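# Place plug on far board half, cable end near box

## Task

Put the white plug lying flat on whichever half of the board is farther from the clear box. Set the black end of the cable down on the table, not on the board, close to the clear box. Do not move the clear box. At the end, no part of the robot may be touching the plug or the cable.

## Robot and tools

Robot: two arms, left_arm and right_arm. Each carries a five-finger hand: a left hand on left_arm and a right hand on right_arm. Base positions in the scene frame: left_arm (+0.043, +0.227, +0.030) m, right_arm (-0.021, -0.299, +0.027) m, both turned almost straight ahead. There is a post behind the arms. Loose objects may sometimes get a brief push from outside.

Scene frame: the origin is at table-top height, halfway between the two arms' nominal bases. +x points out over the table, +z points up, and +y points toward left_arm's side. These names do not match the left and right sides of the images. Positions are in metres.

Hand point: a point fixed to each palm, 0.05 m in front of it and 0.15 m out from the wrist face. Its +z runs along the straight fingers and its +y leaves the palm. On the right hand, +x points away from the thumb; on the left hand, +x points toward the thumb. Straight fingers reach about 0.06 to 0.07 m past the point along +z and sit about 0.06 m behind it along -y. A bracket on the little-finger side of the wrist can strike things.

The row: every action row has 28 numbers, each between -1 and 1, even when only one arm moves.
- Numbers 1 to 6: left_arm dx, dy, dz, rx, ry, rz.
- Numbers 7 to 12: left hand motors thumb_turn, thumb_bend, index, middle, ring, little.
- Numbers 13 and 14: left force_limit, speed.
- Numbers 15 to 28: the same fourteen for right_arm and its hand.

Arm numbers: dx to rz are an offset, not a pose. They are measured along the scene axes from that arm's Hand target as it stood when the action or move began. A value of 1.0 means 0.6 m, or 180 degrees for rx, ry, rz, which together form one rotation vector. The arm turns about its Hand target position. Sending the same offset again moves the arm further. All six zero means nothing new for that arm.

Hand numbers: -1 means open and +1 means closed.
- thumb_turn: -1 puts the thumb beside the palm; +1 puts it opposite the fingers.
- thumb_bend: -1 is straight; +1 is fully bent.
- index, middle, ring, little: -1 is straight; +1 is curled.
- force_limit: roughly 0 N at -1 up to 10 N at +1 (15 N for the two thumb motors).
- speed: grows from nearly zero at -1 to full at +0.48 and stays full above that. For a soft grip, use -0.94 or lower.
- With the thumb opposite the fingers, the hand can wrap objects about 0.035 to 0.065 m thick, or a handle down to about 0.025 m.
- Every row must repeat a hand's last sent eight numbers to keep it as it is. If none has been sent yet, use its hand_measured values, then hand_force_limit and hand_speed.
- To loosen a grip, send targets more open than hand_measured.

Tools:
- execute_actions(actions, cameras): actions is a list of actions. Each action is a table of up to 15 rows, one row per 1/30 s step. A short table keeps its last row until step 15. Every row counts from the action's starting Hand target, not from the row before. Images come back only if actions is empty or cameras names them.
- move(target, speed, blend, blocking, cameras): steers each hand point in a straight line to its target. target is one 28-number row, or a list of up to 15 rows; every row is an offset from the same starting Hand targets. speed is the top speed in m/s, from 0.002 to 4.3, default 0.25; turning is capped at twice that in rad/s. blend, in metres, rounds off the corners of a list. All paths share 10 s at most. Moves do not steer around obstacles, and faster moves strike harder. blocking=false returns after about 0.5 s while the move keeps running.
- wait(seconds): lets the scene run, 0 to 3600 s.
- stop(): brakes a running move.
- zoom_image(camera, region): region is [x0, y0, x1, y1] in pixels, at most 504 by 504, taken from that camera's newest image.
- show_instructions(): shows the reference pages.
- finished_scene(scene=1): ends the scene for good.

Cameras: cam_head_left, cam_head_right, cam_high, cam_low, cam_left_wrist, cam_right_wrist, each 896x504. Calibration for each camera is supplied; wrist camera poses follow their arm.

Results:
- end_effector_position and end_effector_quat_wxyz are in the scene frame.
- Hand target is the last commanded pose after clipping; the next offset starts from it. The controller keeps commanded orientation within 40 degrees of the measured one.
- The hand point often rests 1 to 3 cm short of the target, sometimes 5 cm and usually low. That alone does not mean contact. The next execute_actions call re-requests the target; otherwise send the remaining distance as an offset.
- For the hands: hand_measured gives positions; hand_stopped_by gives moving, target, force, stalled or fault; hand_load_n gives fingertip force, positive when the finger is pushed open. If the grip is lost, hand_load_n falls to about 0.
- A move also reports a move: line, with an ending such as done, off_target, moving, held or fault, and its limits (paced, held).
- Other readings include joint torques and motor temperatures. A MOTOR HOT line warns that the arm may drop at 100 °C.

Things to avoid:
- Dropping objects, even a few millimetres, or releasing them while they move.
- Slamming, hitting or hard pushing, and striking fixed or heavy things.
- Letting anything fall off the table or leaving it off the table.
- Moving the clear box.
- Overloading the fingers.
- Letting the two arms or hands meet, or closing a hand on the other hand.
- Passing a path close to an arm's own base, which can swing its elbow.
- Pressing against something blocked. To release a press, command the target back past the hand point.

Each tool is called after "Call:" as name(argument=value, ...) on one line, values as JSON.

Reference images:

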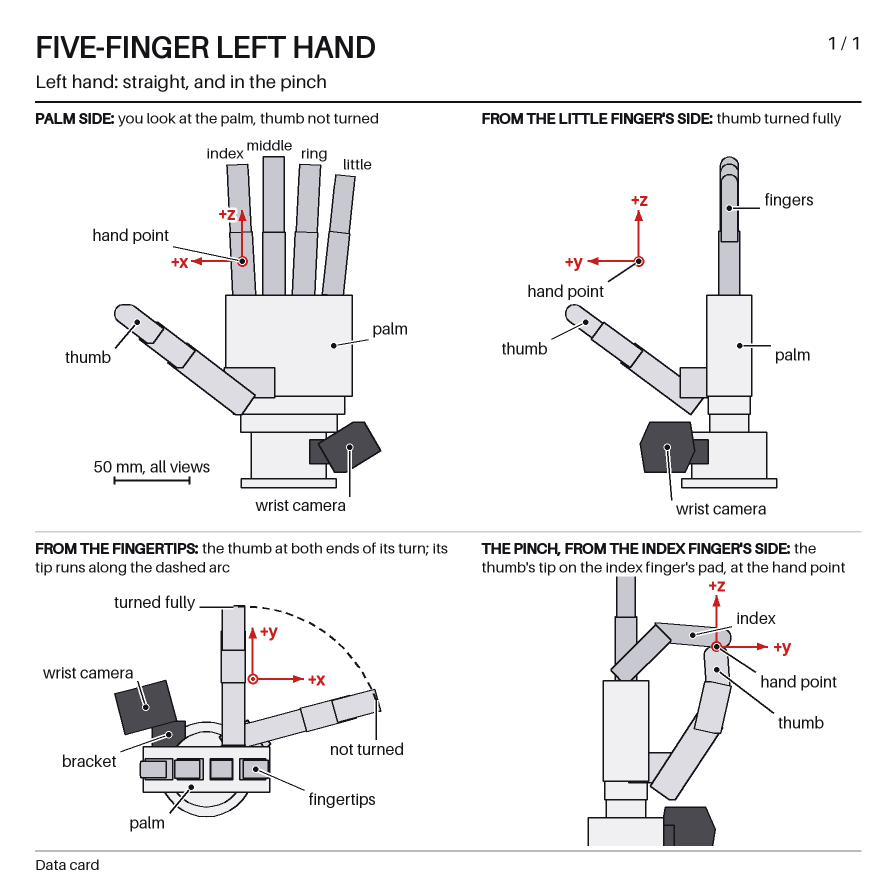

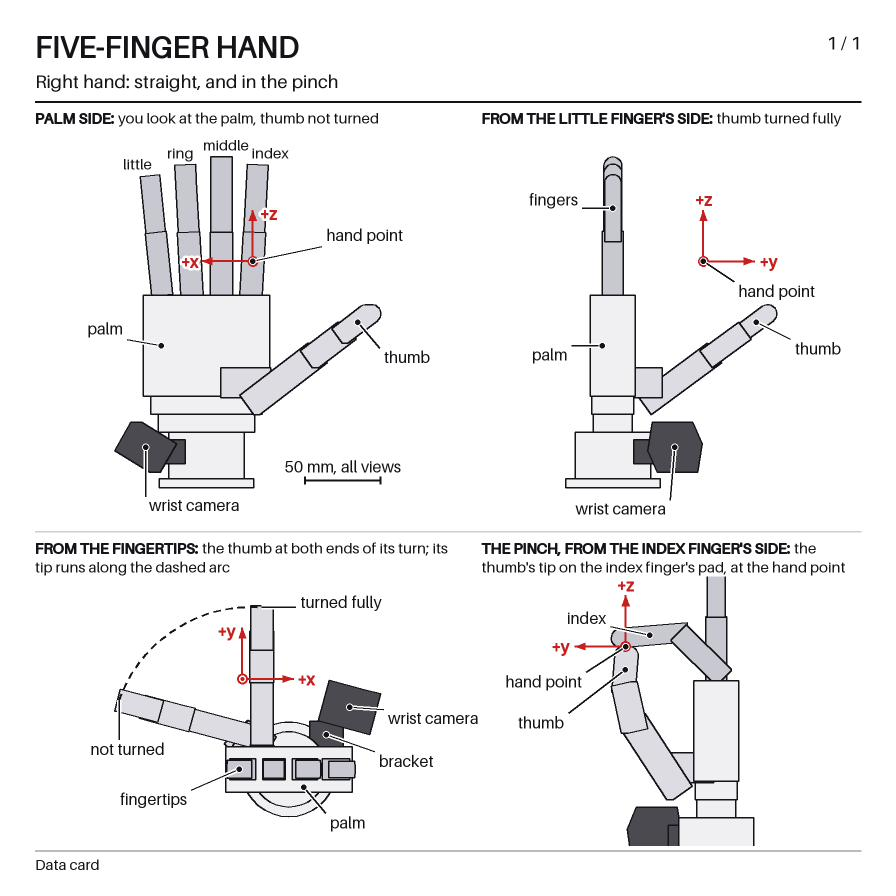

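## Session

Call:
execute_actions(actions=[])

Scene clock: 0.00 s.
left_arm: end_effector_position=(+0.7065, +0.7274, +0.1879) hand_measured=(-1.000, -1.000, -1.000, -1.000, -1.000, -1.000) hand_load_n=(+0.0, +0.0, +0.0, +0.0, +0.0, +0.0) hand_stopped_by=(target, target, target, target, target, target) hand_force_limit=0.00 hand_speed=-0.80 end_effector_quat_wxyz=(+0.591, -0.374, +0.633, -0.331) | right_arm: end_effector_position=(+0.4322, -0.2429, +0.2394) hand_measured=(-1.000, -1.000, -1.000, -1.000, -1.000, -1.000) hand_load_n=(-0.5, +0.0, +0.0, +0.0, +0.0, +0.0) hand_stopped_by=(target, target, target, target, target, target) hand_force_limit=0.00 hand_speed=-0.80 end_effector_quat_wxyz=(+0.079, +0.642, -0.714, +0.268)
Joint positions: left_arm=[0.787 2.097 1.624 0.36 0.777 0.606] | right_arm=[0.283 1.562 1.486 -1.376 0.555 0.329]
Joint velocities: within noise
Joint torques (N m): no reading
Motor temperatures (°C): left_arm=[30 27 27 24 26 24] | right_arm=[28 25 24 27 26 28]
Heat: left arm: hottest waist 30 °C; right arm: hottest waist 28 °C.
Hand target: left_arm +0.7102, +0.7312, +0.1888; +0.595, -0.372, +0.632, -0.330 | right_arm +0.4384, -0.2412, +0.2481; -0.068, -0.639, +0.716, -0.273

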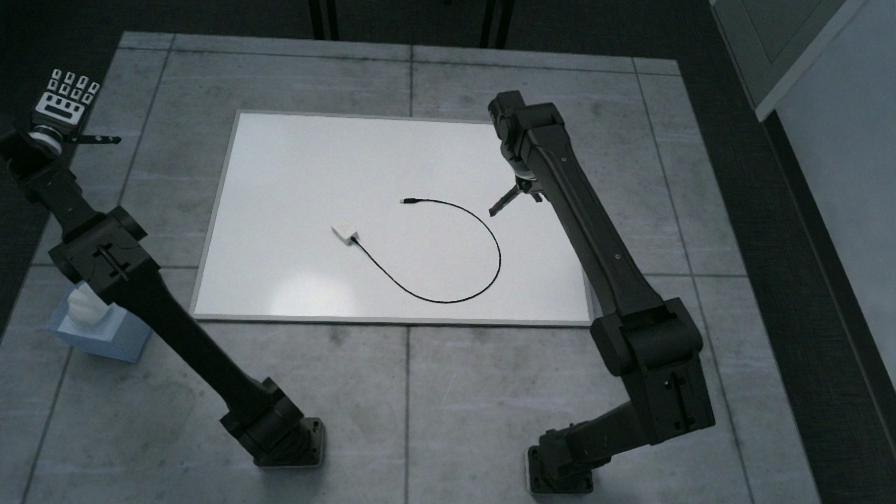

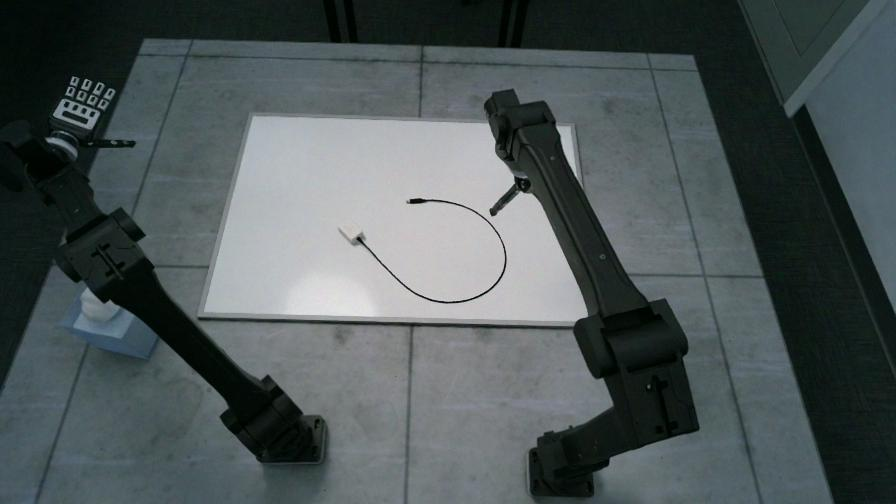

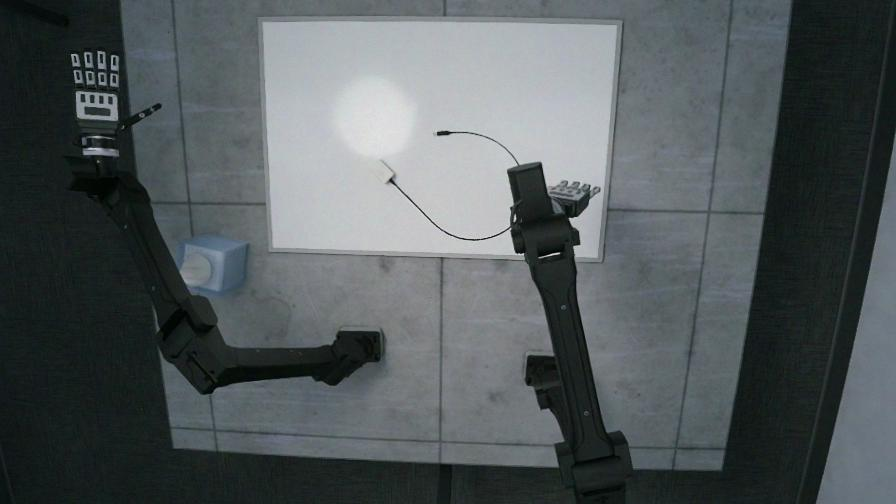

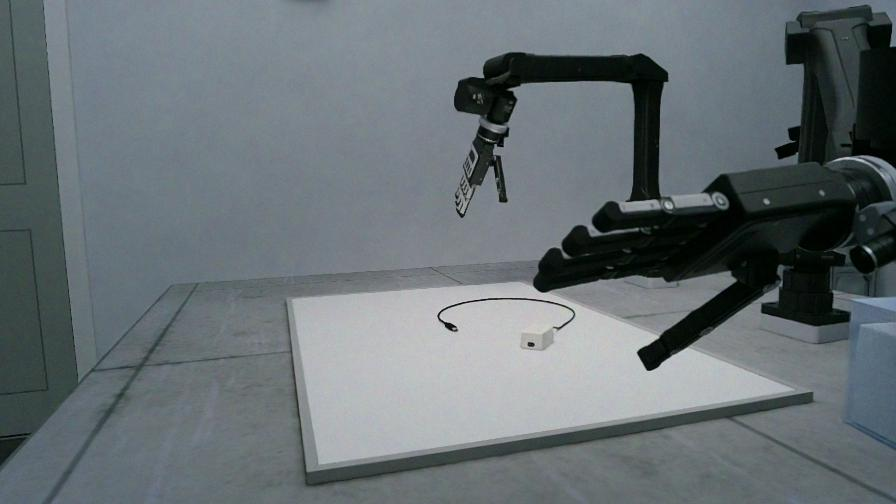

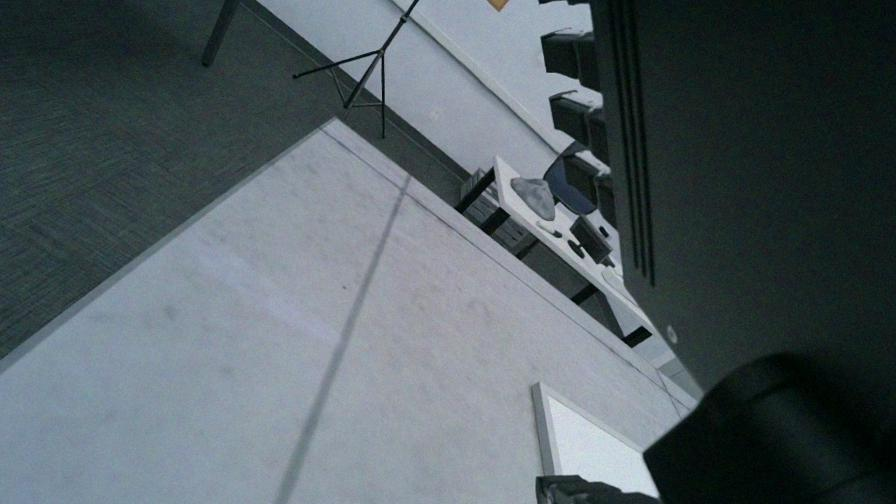

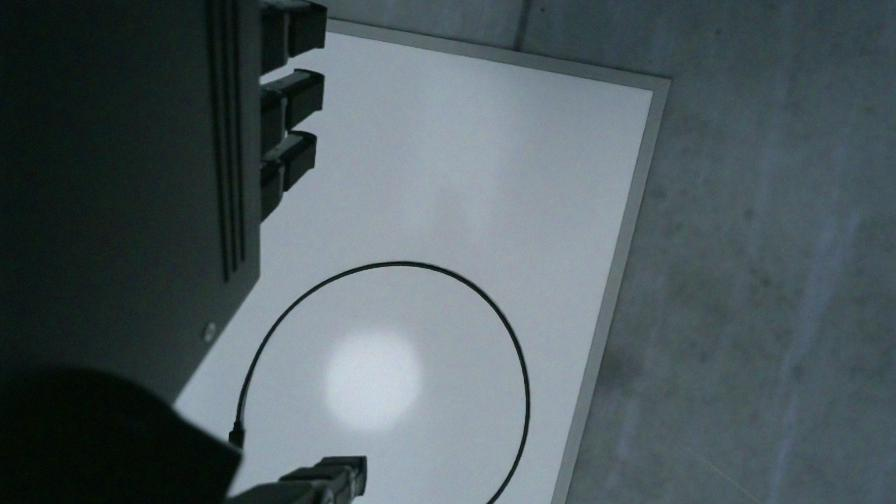

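Call:
zoom_image(camera="cam_head_left", region=[0, 230, 220, 400])

Call:
zoom_image(camera="cam_head_left", region=[300, 170, 540, 320])

Call:
zoom_image(camera="cam_high", region=[100, 100, 560, 320])

Call:
zoom_image(camera="cam_low", region=[400, 270, 620, 380])

Scaled by 2.291 from the camera's image (finer frame: 1280x720).

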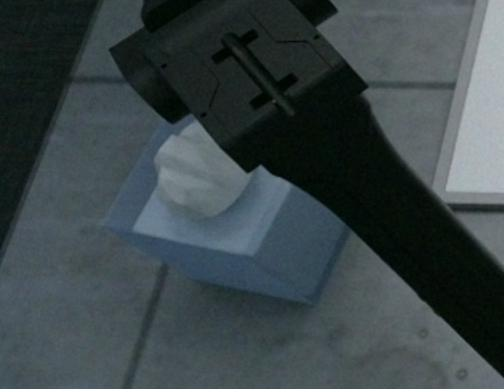

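Scaled by 2.100 from the camera's image (finer frame: 1280x720).

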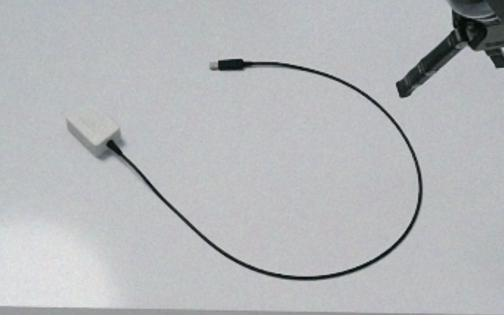

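Scaled by 1.096 from the camera's image (finer frame: 1280x720).

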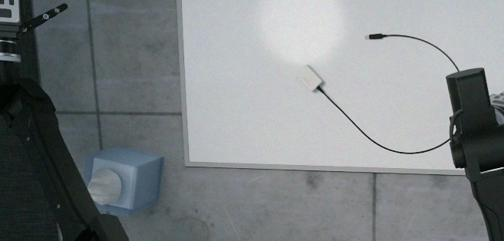

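Scaled by 2.291 from the camera's image (finer frame: 1280x720).

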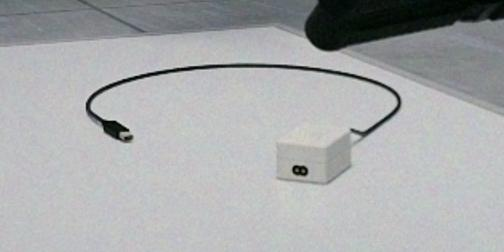

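Call:
zoom_image(camera="cam_head_left", region=[320, 210, 380, 260])

Call:
zoom_image(camera="cam_high", region=[365, 150, 415, 200])

Call:
zoom_image(camera="cam_head_left", region=[390, 185, 440, 220])

Scaled by 8.400 from the camera's image (finer frame: 1280x720).

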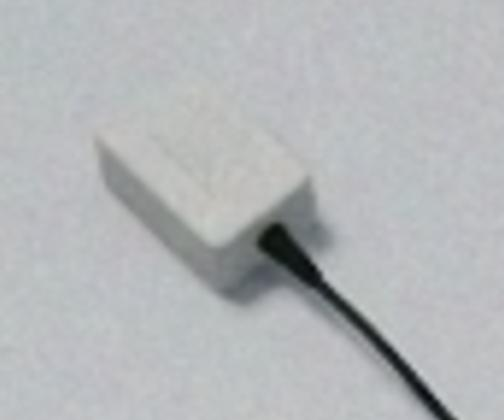

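Scaled by 10.080 from the camera's image (finer frame: 1280x720).

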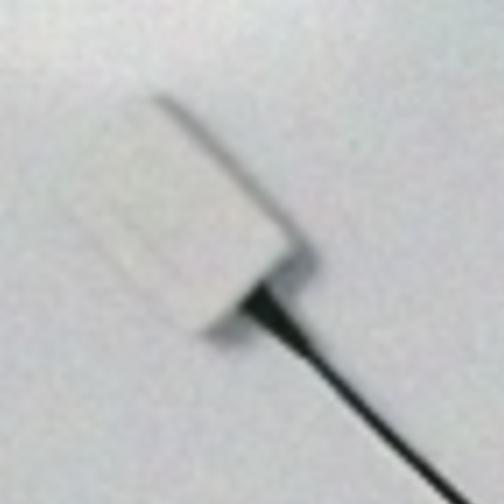

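Scaled by 10.080 from the camera's image (finer frame: 1280x720).

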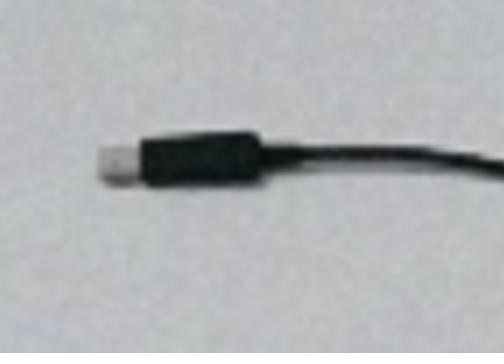

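Call:
move(target=[-0.30, -0.885, 0.02, -0.0772, 0.242, -0.1796, 1, -0.8, -0.3, -0.3, -1, -1, 0.0, 0.0, -0.167, -0.233, 0.083, 0, 0, 0, -1, -1, -1, -1, -1, -1, 0.0, -0.8], speed=0.3, cameras=["all"])

Scene clock: 364.47 s.
left_arm: end_effector_position=(+0.5380, +0.1988, +0.2047) hand_measured=(+1.000, -0.800, -0.300, -0.300, -1.000, -1.000) hand_load_n=(+0.0, +0.0, +0.0, +0.0, +0.0, +0.0) hand_stopped_by=(target, target, target, target, target, target) hand_force_limit=0.00 hand_speed=0.00 end_effector_quat_wxyz=(+0.170, -0.334, +0.840, -0.393) | right_arm: end_effector_position=(+0.3398, -0.3777, +0.2989) hand_measured=(-1.000, -1.000, -1.000, -1.000, -1.000, -1.000) hand_load_n=(+0.0, +0.0, +0.0, +0.0, +0.0, +0.0) hand_stopped_by=(target, target, target, target, target, target) hand_force_limit=0.00 hand_speed=-0.80 end_effector_quat_wxyz=(-0.069, -0.638, +0.717, -0.272)
Joint positions: left_arm=[0.146 1.423 1.132 -0.66 0.679 0.751] | right_arm=[-0.016 1.236 1.307 -1.336 0.486 -0.002]
Joint torques (N m): left_arm=[0.32 -12.92 10.52 1.13 0.34 -0.07] | right_arm=[-0.44 -5.19 6.99 1.14 0.32 0.02]
Motor temperatures (°C): left_arm=[29 35 39 25 26 24] | right_arm=[27 27 33 26 27 27]
Heat: left arm: hottest elbow 39 °C; right arm: hottest elbow 33 °C.
Hand target: left_arm +0.5302, +0.2002, +0.2009; +0.161, -0.347, +0.837, -0.391 | right_arm +0.3382, -0.3809, +0.2979; -0.068, -0.640, +0.715, -0.273
Off the commanded pose: left_arm 0.009 m, 2 deg | right_arm 0.004 m, 0 deg.
move: done
cam_left_wrist: T_world_to_cam=[[0.18053, -0.66043, 0.72886, -0.11644], [-0.9785, -0.19573, 0.06501, 0.55692], [0.09973, -0.72493, -0.68157, 0.34741]] pos_world=[0.53132, 0.28395, 0.28545]
cam_right_wrist: T_world_to_cam=[[-0.96935, -0.18708, -0.15926, 0.303], [-0.19355, 0.98075, 0.02601, 0.42568], [0.15133, 0.05604, -0.98689, 0.38244]] pos_world=[0.31823, -0.38223, 0.41461]

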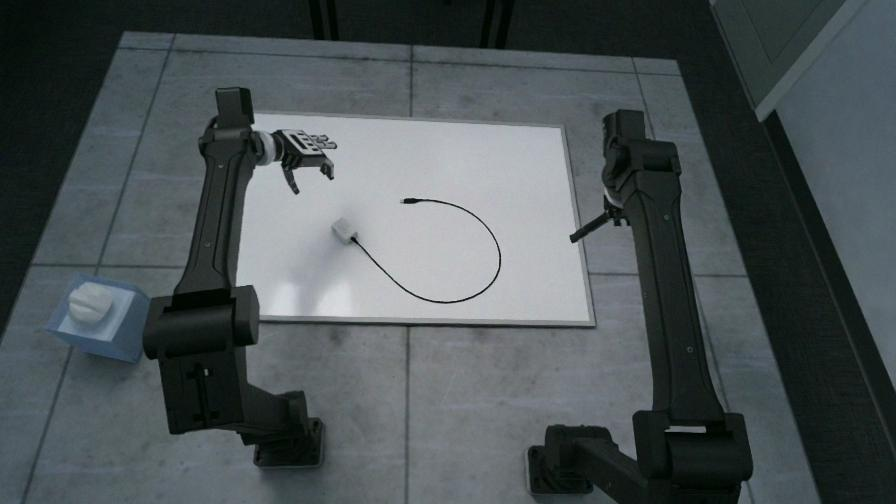

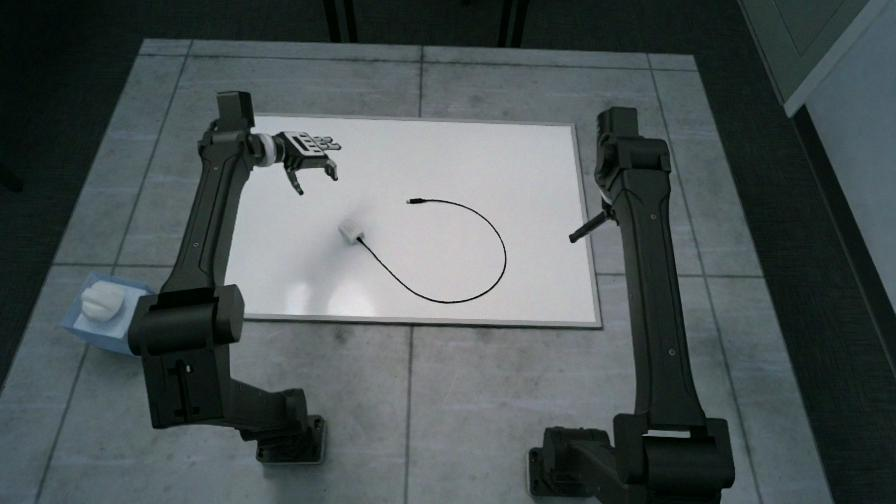

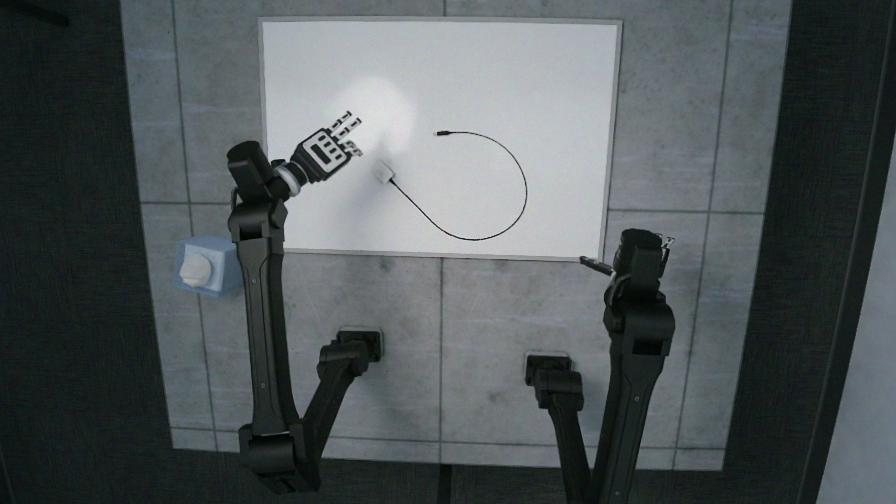

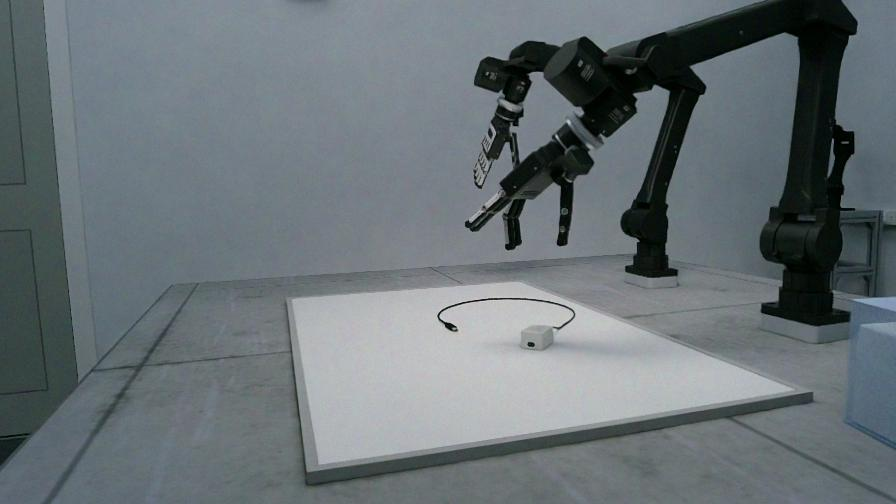

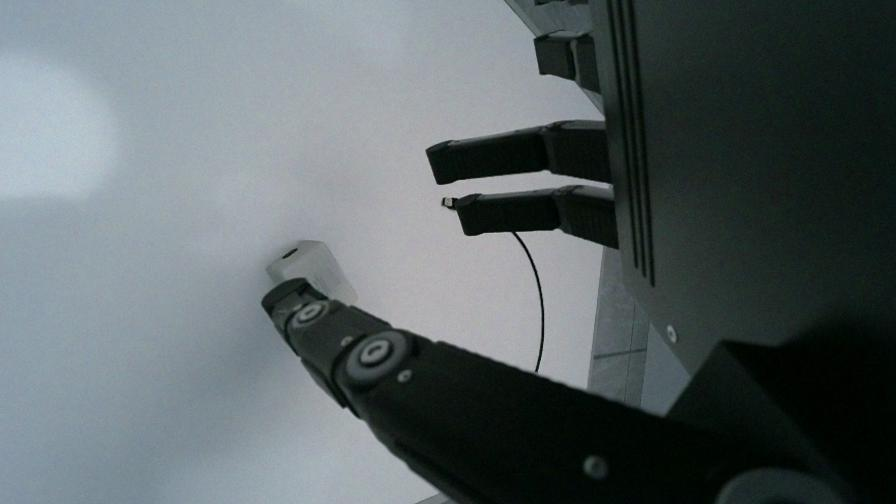

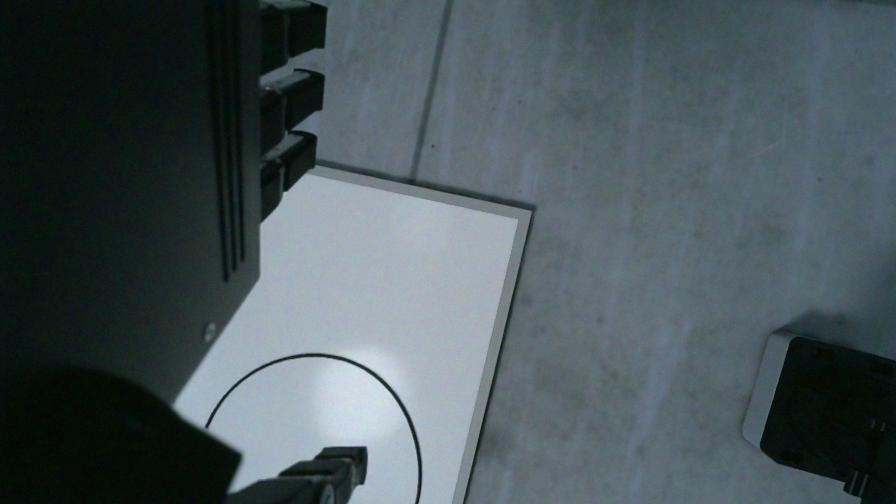

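Call:
move(target=[-0.0337, -0.1053, -0.16, 0, 0, 0, 1, -0.8, -0.3, -0.3, -1, -1, 0.0, 0.0, 0, 0, 0, 0, 0, 0, -1, -1, -1, -1, -1, -1, 0.0, -0.8], speed=0.2, cameras=["cam_left_wrist", "cam_low", "cam_head_left", "cam_head_right"])

Scene clock: 387.87 s.
left_arm: end_effector_position=(+0.5116, +0.1376, +0.1144) hand_measured=(+1.000, -0.800, -0.300, -0.300, -1.000, -1.000) hand_load_n=(+0.0, +0.0, +0.0, +0.0, +0.0, +0.0) hand_stopped_by=(target, target, target, target, target, target) hand_force_limit=0.00 hand_speed=0.00 end_effector_quat_wxyz=(+0.168, -0.338, +0.839, -0.392) | right_arm: end_effector_position=(+0.3398, -0.3777, +0.2989) hand_measured=(-1.000, -1.000, -1.000, -1.000, -1.000, -1.000) hand_load_n=(+0.0, +0.0, +0.0, +0.0, +0.0, +0.0) hand_stopped_by=(target, target, target, target, target, target) hand_force_limit=0.00 hand_speed=-0.80 end_effector_quat_wxyz=(-0.069, -0.639, +0.717, -0.272)
Joint positions: left_arm=[0.008 1.439 0.878 -0.311 0.592 0.609] | right_arm=[-0.016 1.236 1.307 -1.336 0.486 -0.003]
Joint torques (N m): left_arm=[-0.15 -9.99 10 2.14 0.26 -0.08] | right_arm=[-0.44 -5.01 6.91 1.16 0.33 0.01]
Heat: left arm: hottest elbow 37 °C; right arm: hottest elbow 32 °C.
Hand target: left_arm +0.5098, +0.1370, +0.1047; +0.161, -0.347, +0.837, -0.391 | right_arm +0.3382, -0.3809, +0.2979; -0.068, -0.639, +0.715, -0.273
Off the commanded pose: left_arm 0.010 m, 1 deg | right_arm 0.004 m, 0 deg.
move: done
cam_left_wrist: T_world_to_cam=[[0.18784, -0.65789, 0.72932, -0.09047], [-0.97702, -0.2013, 0.07006, 0.52444], [0.10072, -0.72572, -0.68058, 0.24363]] pos_world=[0.50484, 0.22286, 0.19505]
Images, in order (width x height): cam_head_left 896x504, cam_head_right 896x504, cam_low 896x504, cam_left_wrist 896x504.

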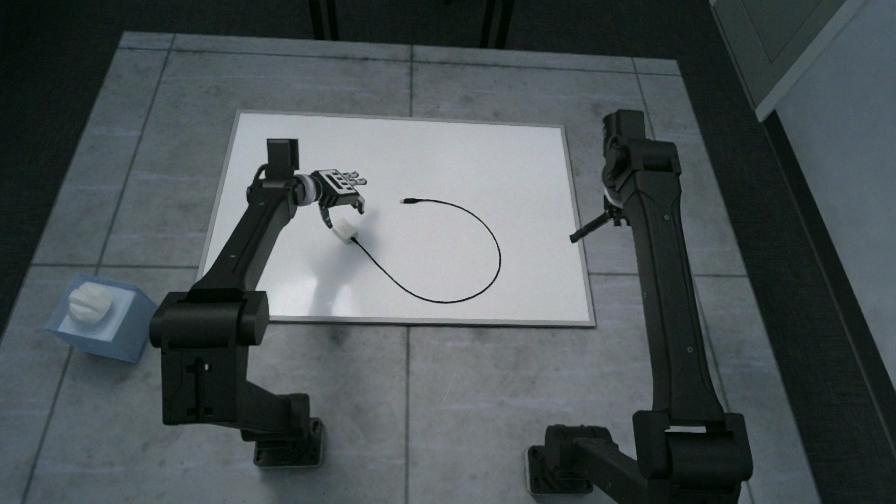

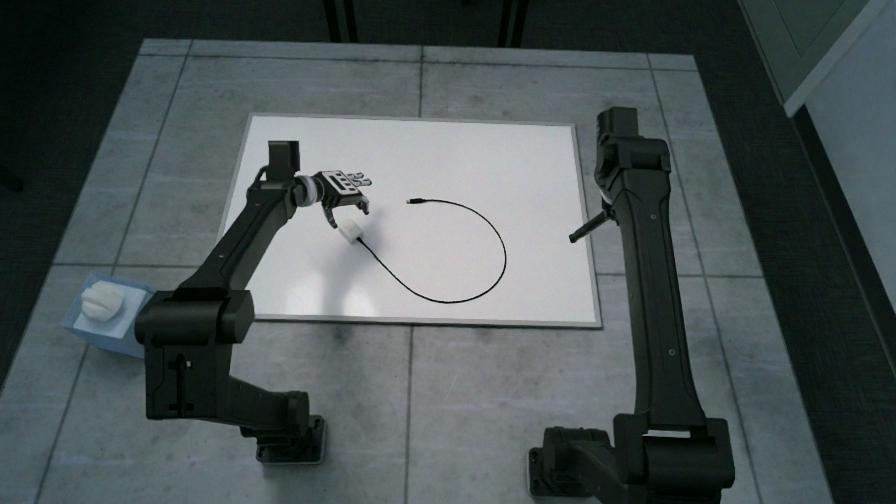

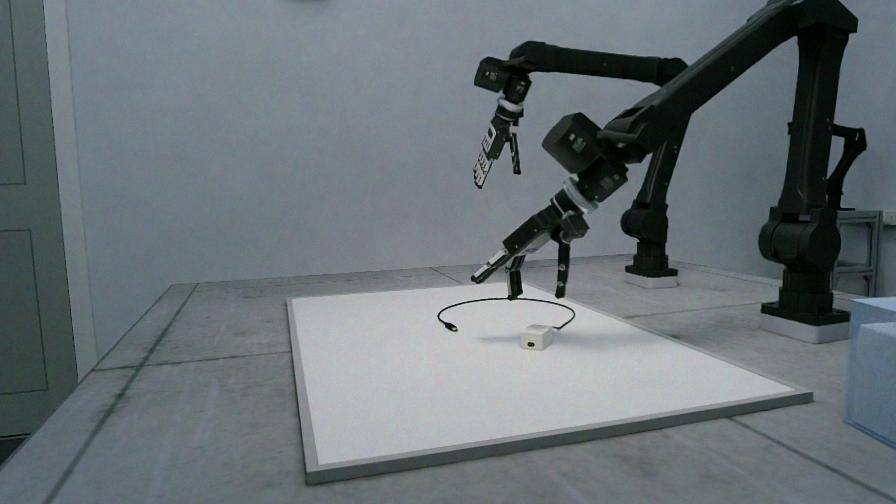

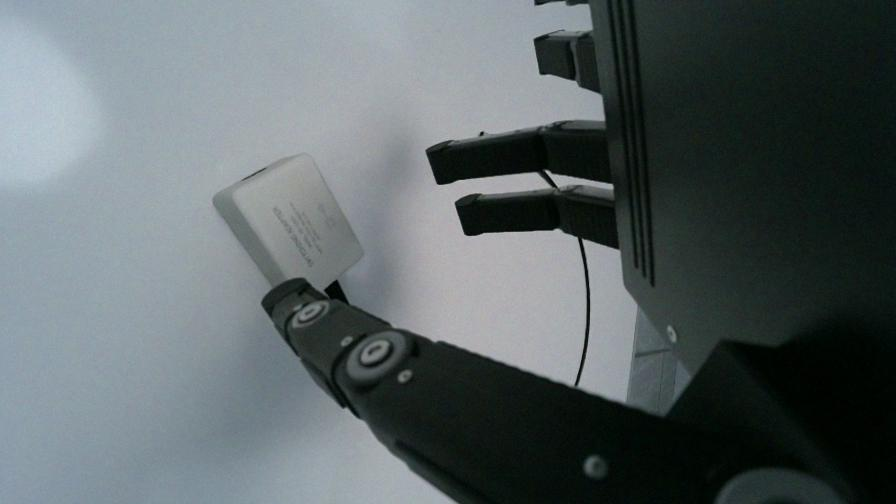

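Call:
move(target=[0, 0, -0.09, 0, 0, 0.022, 1, -0.8, -0.3, -0.3, -1, -1, 0.0, 0.0, 0, 0, 0, 0, 0, 0, -1, -1, -1, -1, -1, -1, 0.0, -0.8], speed=0.1, cameras=["cam_left_wrist", "cam_low", "cam_high"])

Call:
zoom_image(camera="cam_low", region=[440, 230, 660, 370])

Scene clock: 427.20 s.
left_arm: end_effector_position=(+0.5134, +0.1407, +0.0597) hand_measured=(+1.000, -0.800, -0.300, -0.300, -1.000, -1.000) hand_load_n=(+0.0, +0.0, +0.0, +0.0, +0.0, +0.0) hand_stopped_by=(target, target, target, target, target, target) hand_force_limit=0.00 hand_speed=0.00 end_effector_quat_wxyz=(+0.182, -0.370, +0.825, -0.386) | right_arm: end_effector_position=(+0.3398, -0.3777, +0.2989) hand_measured=(-1.000, -1.000, -1.000, -1.000, -1.000, -1.000) hand_load_n=(+0.0, +0.0, +0.0, +0.0, +0.0, +0.0) hand_stopped_by=(target, target, target, target, target, target) hand_force_limit=0.00 hand_speed=-0.80 end_effector_quat_wxyz=(-0.069, -0.639, +0.717, -0.272)
Joint positions: left_arm=[0.005 1.525 0.788 -0.098 0.541 0.538] | right_arm=[-0.016 1.236 1.307 -1.336 0.486 -0.003]
Joint torques (N m): left_arm=[-0.62 -10.4 8.88 2.21 0.22 -0.07] | right_arm=[-0.56 -4.89 6.89 1.22 0.34 -0.01]
Heat: left arm: hottest elbow 36 °C; right arm: hottest elbow 32 °C.
Hand target: left_arm +0.5098, +0.1372, +0.0507; +0.175, -0.376, +0.825, -0.385 | right_arm +0.3382, -0.3809, +0.2979; -0.068, -0.639, +0.715, -0.273
Off the commanded pose: left_arm 0.010 m, 1 deg | right_arm 0.004 m, 0 deg.
move: done
cam_left_wrist: T_world_to_cam=[[0.23788, -0.64115, 0.72962, -0.07691], [-0.95892, -0.27453, 0.0714, 0.53152], [0.15453, -0.71663, -0.68012, 0.1795]] pos_world=[0.50025, 0.22525, 0.14025]
Images, in order (width x height): cam_high 896x504, cam_low 896x504, cam_left_wrist 896x504.

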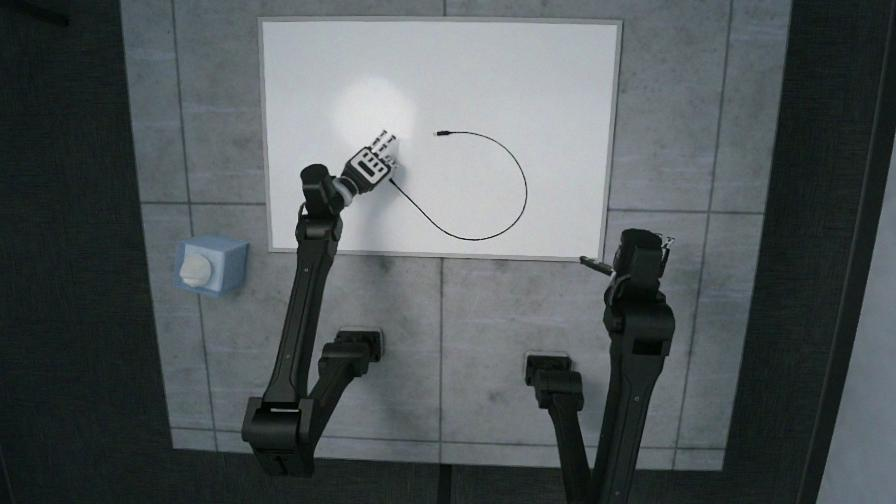

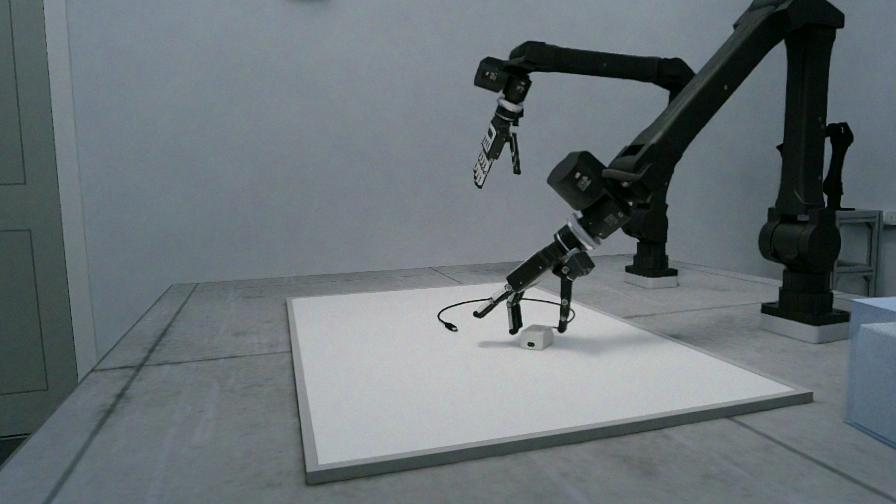

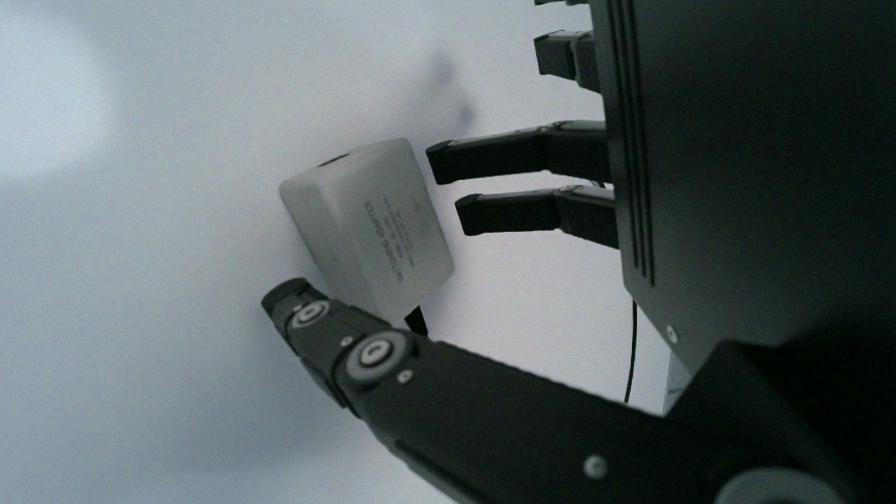

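Scaled by 2.291 from the camera's image (finer frame: 1280x720).

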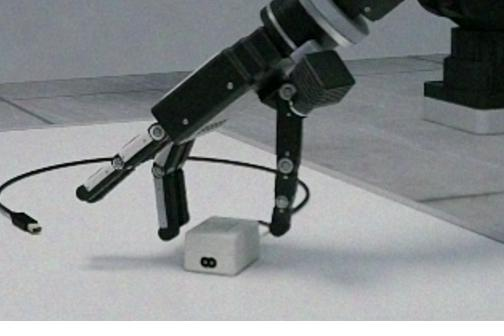

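Call:
move(target=[0.002, 0.003, -0.02, 0, 0, 0, 1, -0.8, -0.3, -0.3, -1, -1, 0.0, 0.0, 0, 0, 0, 0, 0, 0, -1, -1, -1, -1, -1, -1, 0.0, -0.8], speed=0.05, cameras=["cam_left_wrist", "cam_low"])

Call:
zoom_image(camera="cam_low", region=[440, 230, 660, 370])

Scene clock: 469.90 s.
left_arm: end_effector_position=(+0.5163, +0.1408, +0.0511) hand_measured=(+1.000, -0.800, -0.300, -0.300, -1.000, -1.000) hand_load_n=(+0.0, +0.0, +0.0, +0.0, +0.0, +0.0) hand_stopped_by=(target, target, target, target, target, target) hand_force_limit=0.00 hand_speed=0.00 end_effector_quat_wxyz=(+0.185, -0.369, +0.825, -0.387) | right_arm: end_effector_position=(+0.3398, -0.3777, +0.2989) hand_measured=(-1.000, -1.000, -1.000, -1.000, -1.000, -1.000) hand_load_n=(+0.0, +0.0, +0.0, +0.0, +0.0, +0.0) hand_stopped_by=(target, target, target, target, target, target) hand_force_limit=0.00 hand_speed=-0.80 end_effector_quat_wxyz=(-0.069, -0.639, +0.717, -0.272)
Joint positions: left_arm=[0.005 1.549 0.783 -0.063 0.541 0.538] | right_arm=[-0.016 1.236 1.307 -1.336 0.486 -0.003]
Joint torques (N m): left_arm=[-0.32 -10.11 8.44 2.22 0.34 -0.03] | right_arm=[-0.44 -5.13 6.9 1.17 0.32 -0.01]
Motor temperatures (°C): left_arm=[29 30 35 25 26 24] | right_arm=[27 27 31 26 27 27]
Heat: left arm: hottest elbow 35 °C; right arm: hottest elbow 31 °C.
Hand target: left_arm +0.5111, +0.1390, +0.0388; +0.175, -0.375, +0.825, -0.385 | right_arm +0.3382, -0.3809, +0.2979; -0.068, -0.639, +0.715, -0.273
Off the commanded pose: left_arm 0.014 m, 1 deg | right_arm 0.004 m, 0 deg.
move: off_target (left_arm)
cam_left_wrist: T_world_to_cam=[[0.23374, -0.64109, 0.73101, -0.06921], [-0.95926, -0.27475, 0.06577, 0.53552], [0.15868, -0.71661, -0.67919, 0.17106]] pos_world=[0.50274, 0.22535, 0.13156]
Images, in order (width x height): cam_low 896x504, cam_left_wrist 896x504.

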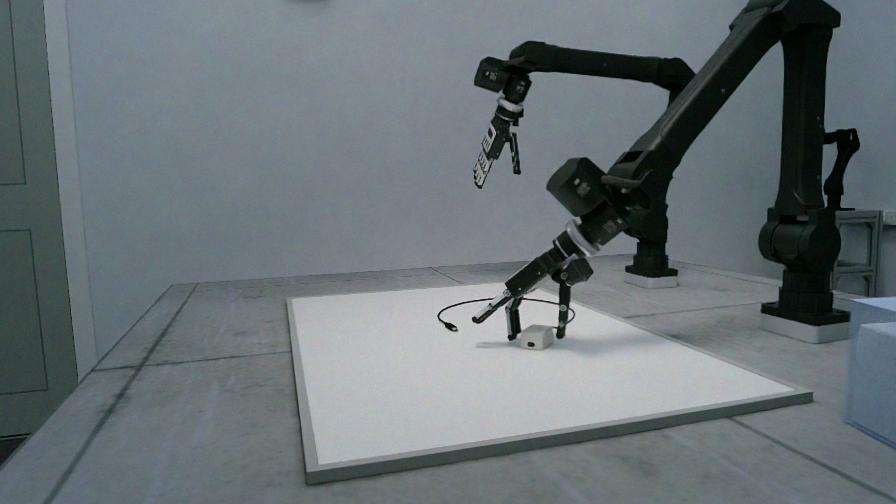

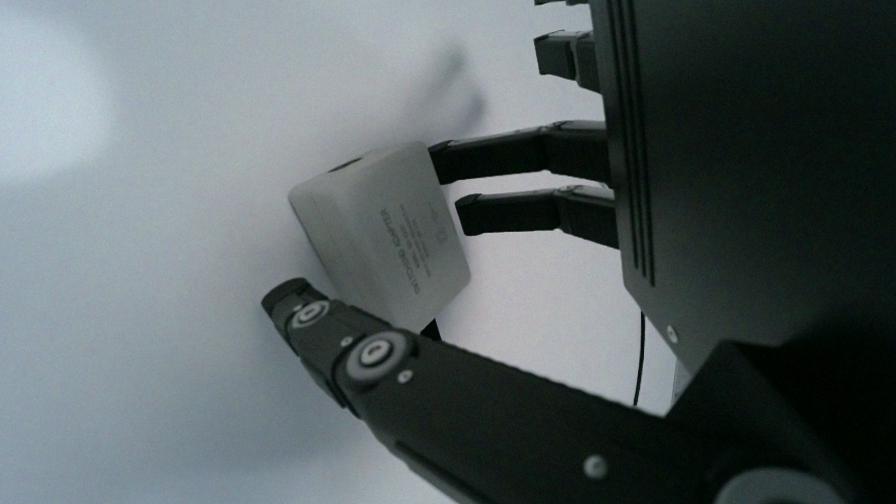

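Scaled by 2.291 from the camera's image (finer frame: 1280x720).

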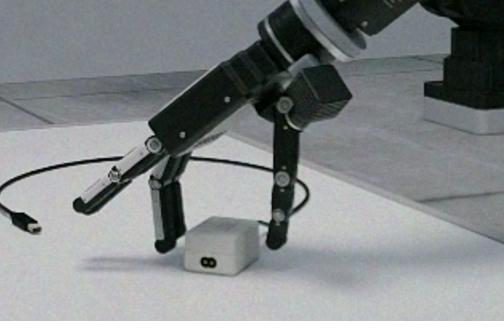

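Call:
move(target=[0, 0, 0, 0, 0, 0, 1, 0.0, 0.3, 0.3, -1, -1, -0.5, -0.92, 0, 0, 0, 0, 0, 0, -1, -1, -1, -1, -1, -1, 0.0, -0.8], cameras=["cam_left_wrist", "cam_low"])

Call:
zoom_image(camera="cam_low", region=[440, 230, 660, 370])

Scene clock: 485.63 s.
left_arm: end_effector_position=(+0.5163, +0.1408, +0.0511) hand_measured=(+1.000, -0.646, +0.036, +0.004, -1.000, -1.000) hand_load_n=(+0.0, +5.5, +3.0, +4.0, +0.0, +0.0) hand_stopped_by=(target, force, force, force, target, target) hand_force_limit=-0.50 hand_speed=-0.92 end_effector_quat_wxyz=(+0.185, -0.369, +0.825, -0.387) | right_arm: end_effector_position=(+0.3398, -0.3777, +0.2989) hand_measured=(-1.000, -1.000, -1.000, -1.000, -1.000, -1.000) hand_load_n=(+0.5, +0.0, +0.0, +0.0, +0.0, +0.0) hand_stopped_by=(target, target, target, target, target, target) hand_force_limit=0.00 hand_speed=-0.80 end_effector_quat_wxyz=(-0.069, -0.639, +0.717, -0.272)
Joint positions: left_arm=[0.005 1.549 0.783 -0.063 0.541 0.538] | right_arm=[-0.016 1.236 1.307 -1.336 0.486 -0.003]
Joint torques (N m): left_arm=[-0.26 -10.11 8.46 2.22 0.33 -0.03] | right_arm=[-0.62 -5.13 6.89 1.09 0.32 -0.01]
Heat: left arm: hottest elbow 34 °C; right arm: hottest elbow 31 °C.
Hand target: left_arm +0.5111, +0.1390, +0.0388; +0.175, -0.375, +0.825, -0.385 | right_arm +0.3382, -0.3809, +0.2979; -0.068, -0.639, +0.715, -0.273
Off the commanded pose: left_arm 0.013 m, 1 deg | right_arm 0.004 m, 0 deg.
move: done
cam_left_wrist: T_world_to_cam=[[0.23374, -0.64109, 0.73101, -0.06921], [-0.95926, -0.27475, 0.06577, 0.53552], [0.15868, -0.71661, -0.67919, 0.17106]] pos_world=[0.50274, 0.22535, 0.13156]
Images, in order (width x height): cam_low 896x504, cam_left_wrist 896x504.

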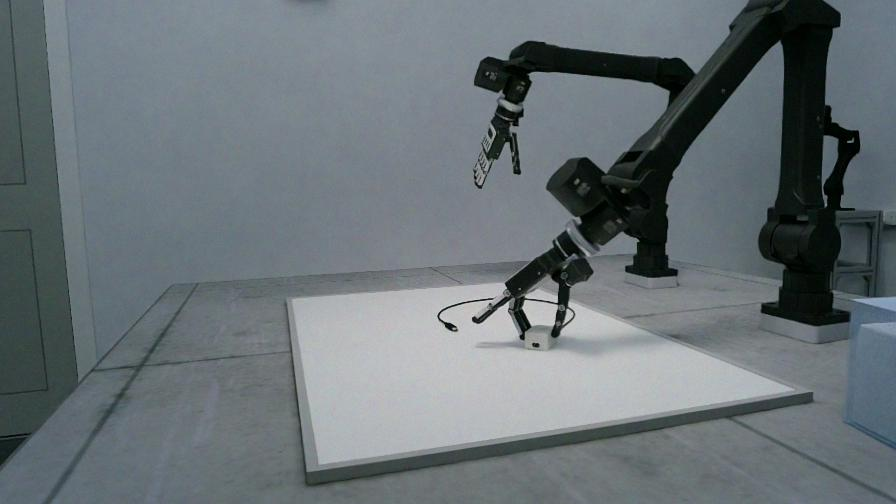

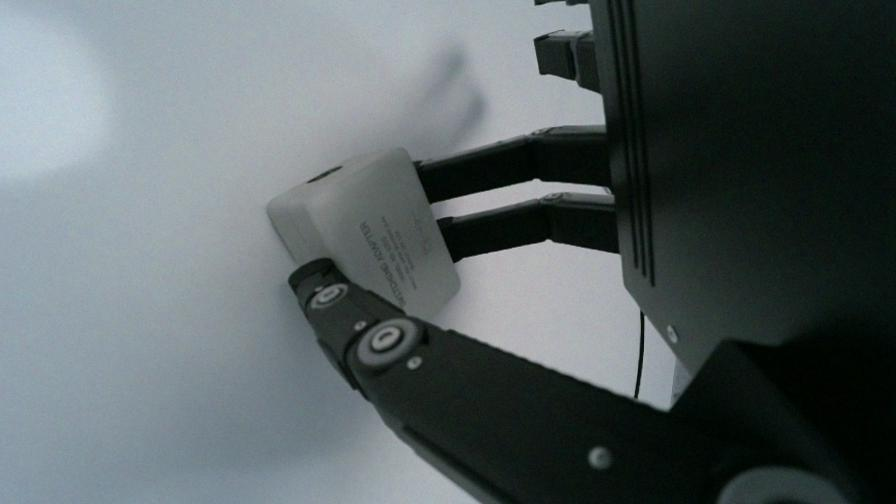

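Scaled by 2.291 from the camera's image (finer frame: 1280x720).

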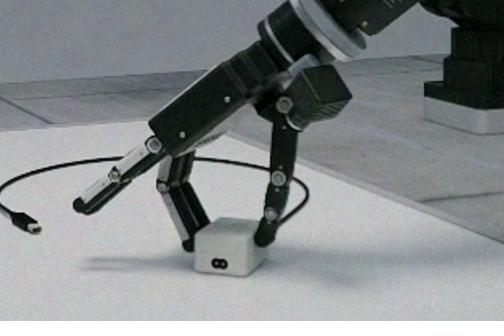

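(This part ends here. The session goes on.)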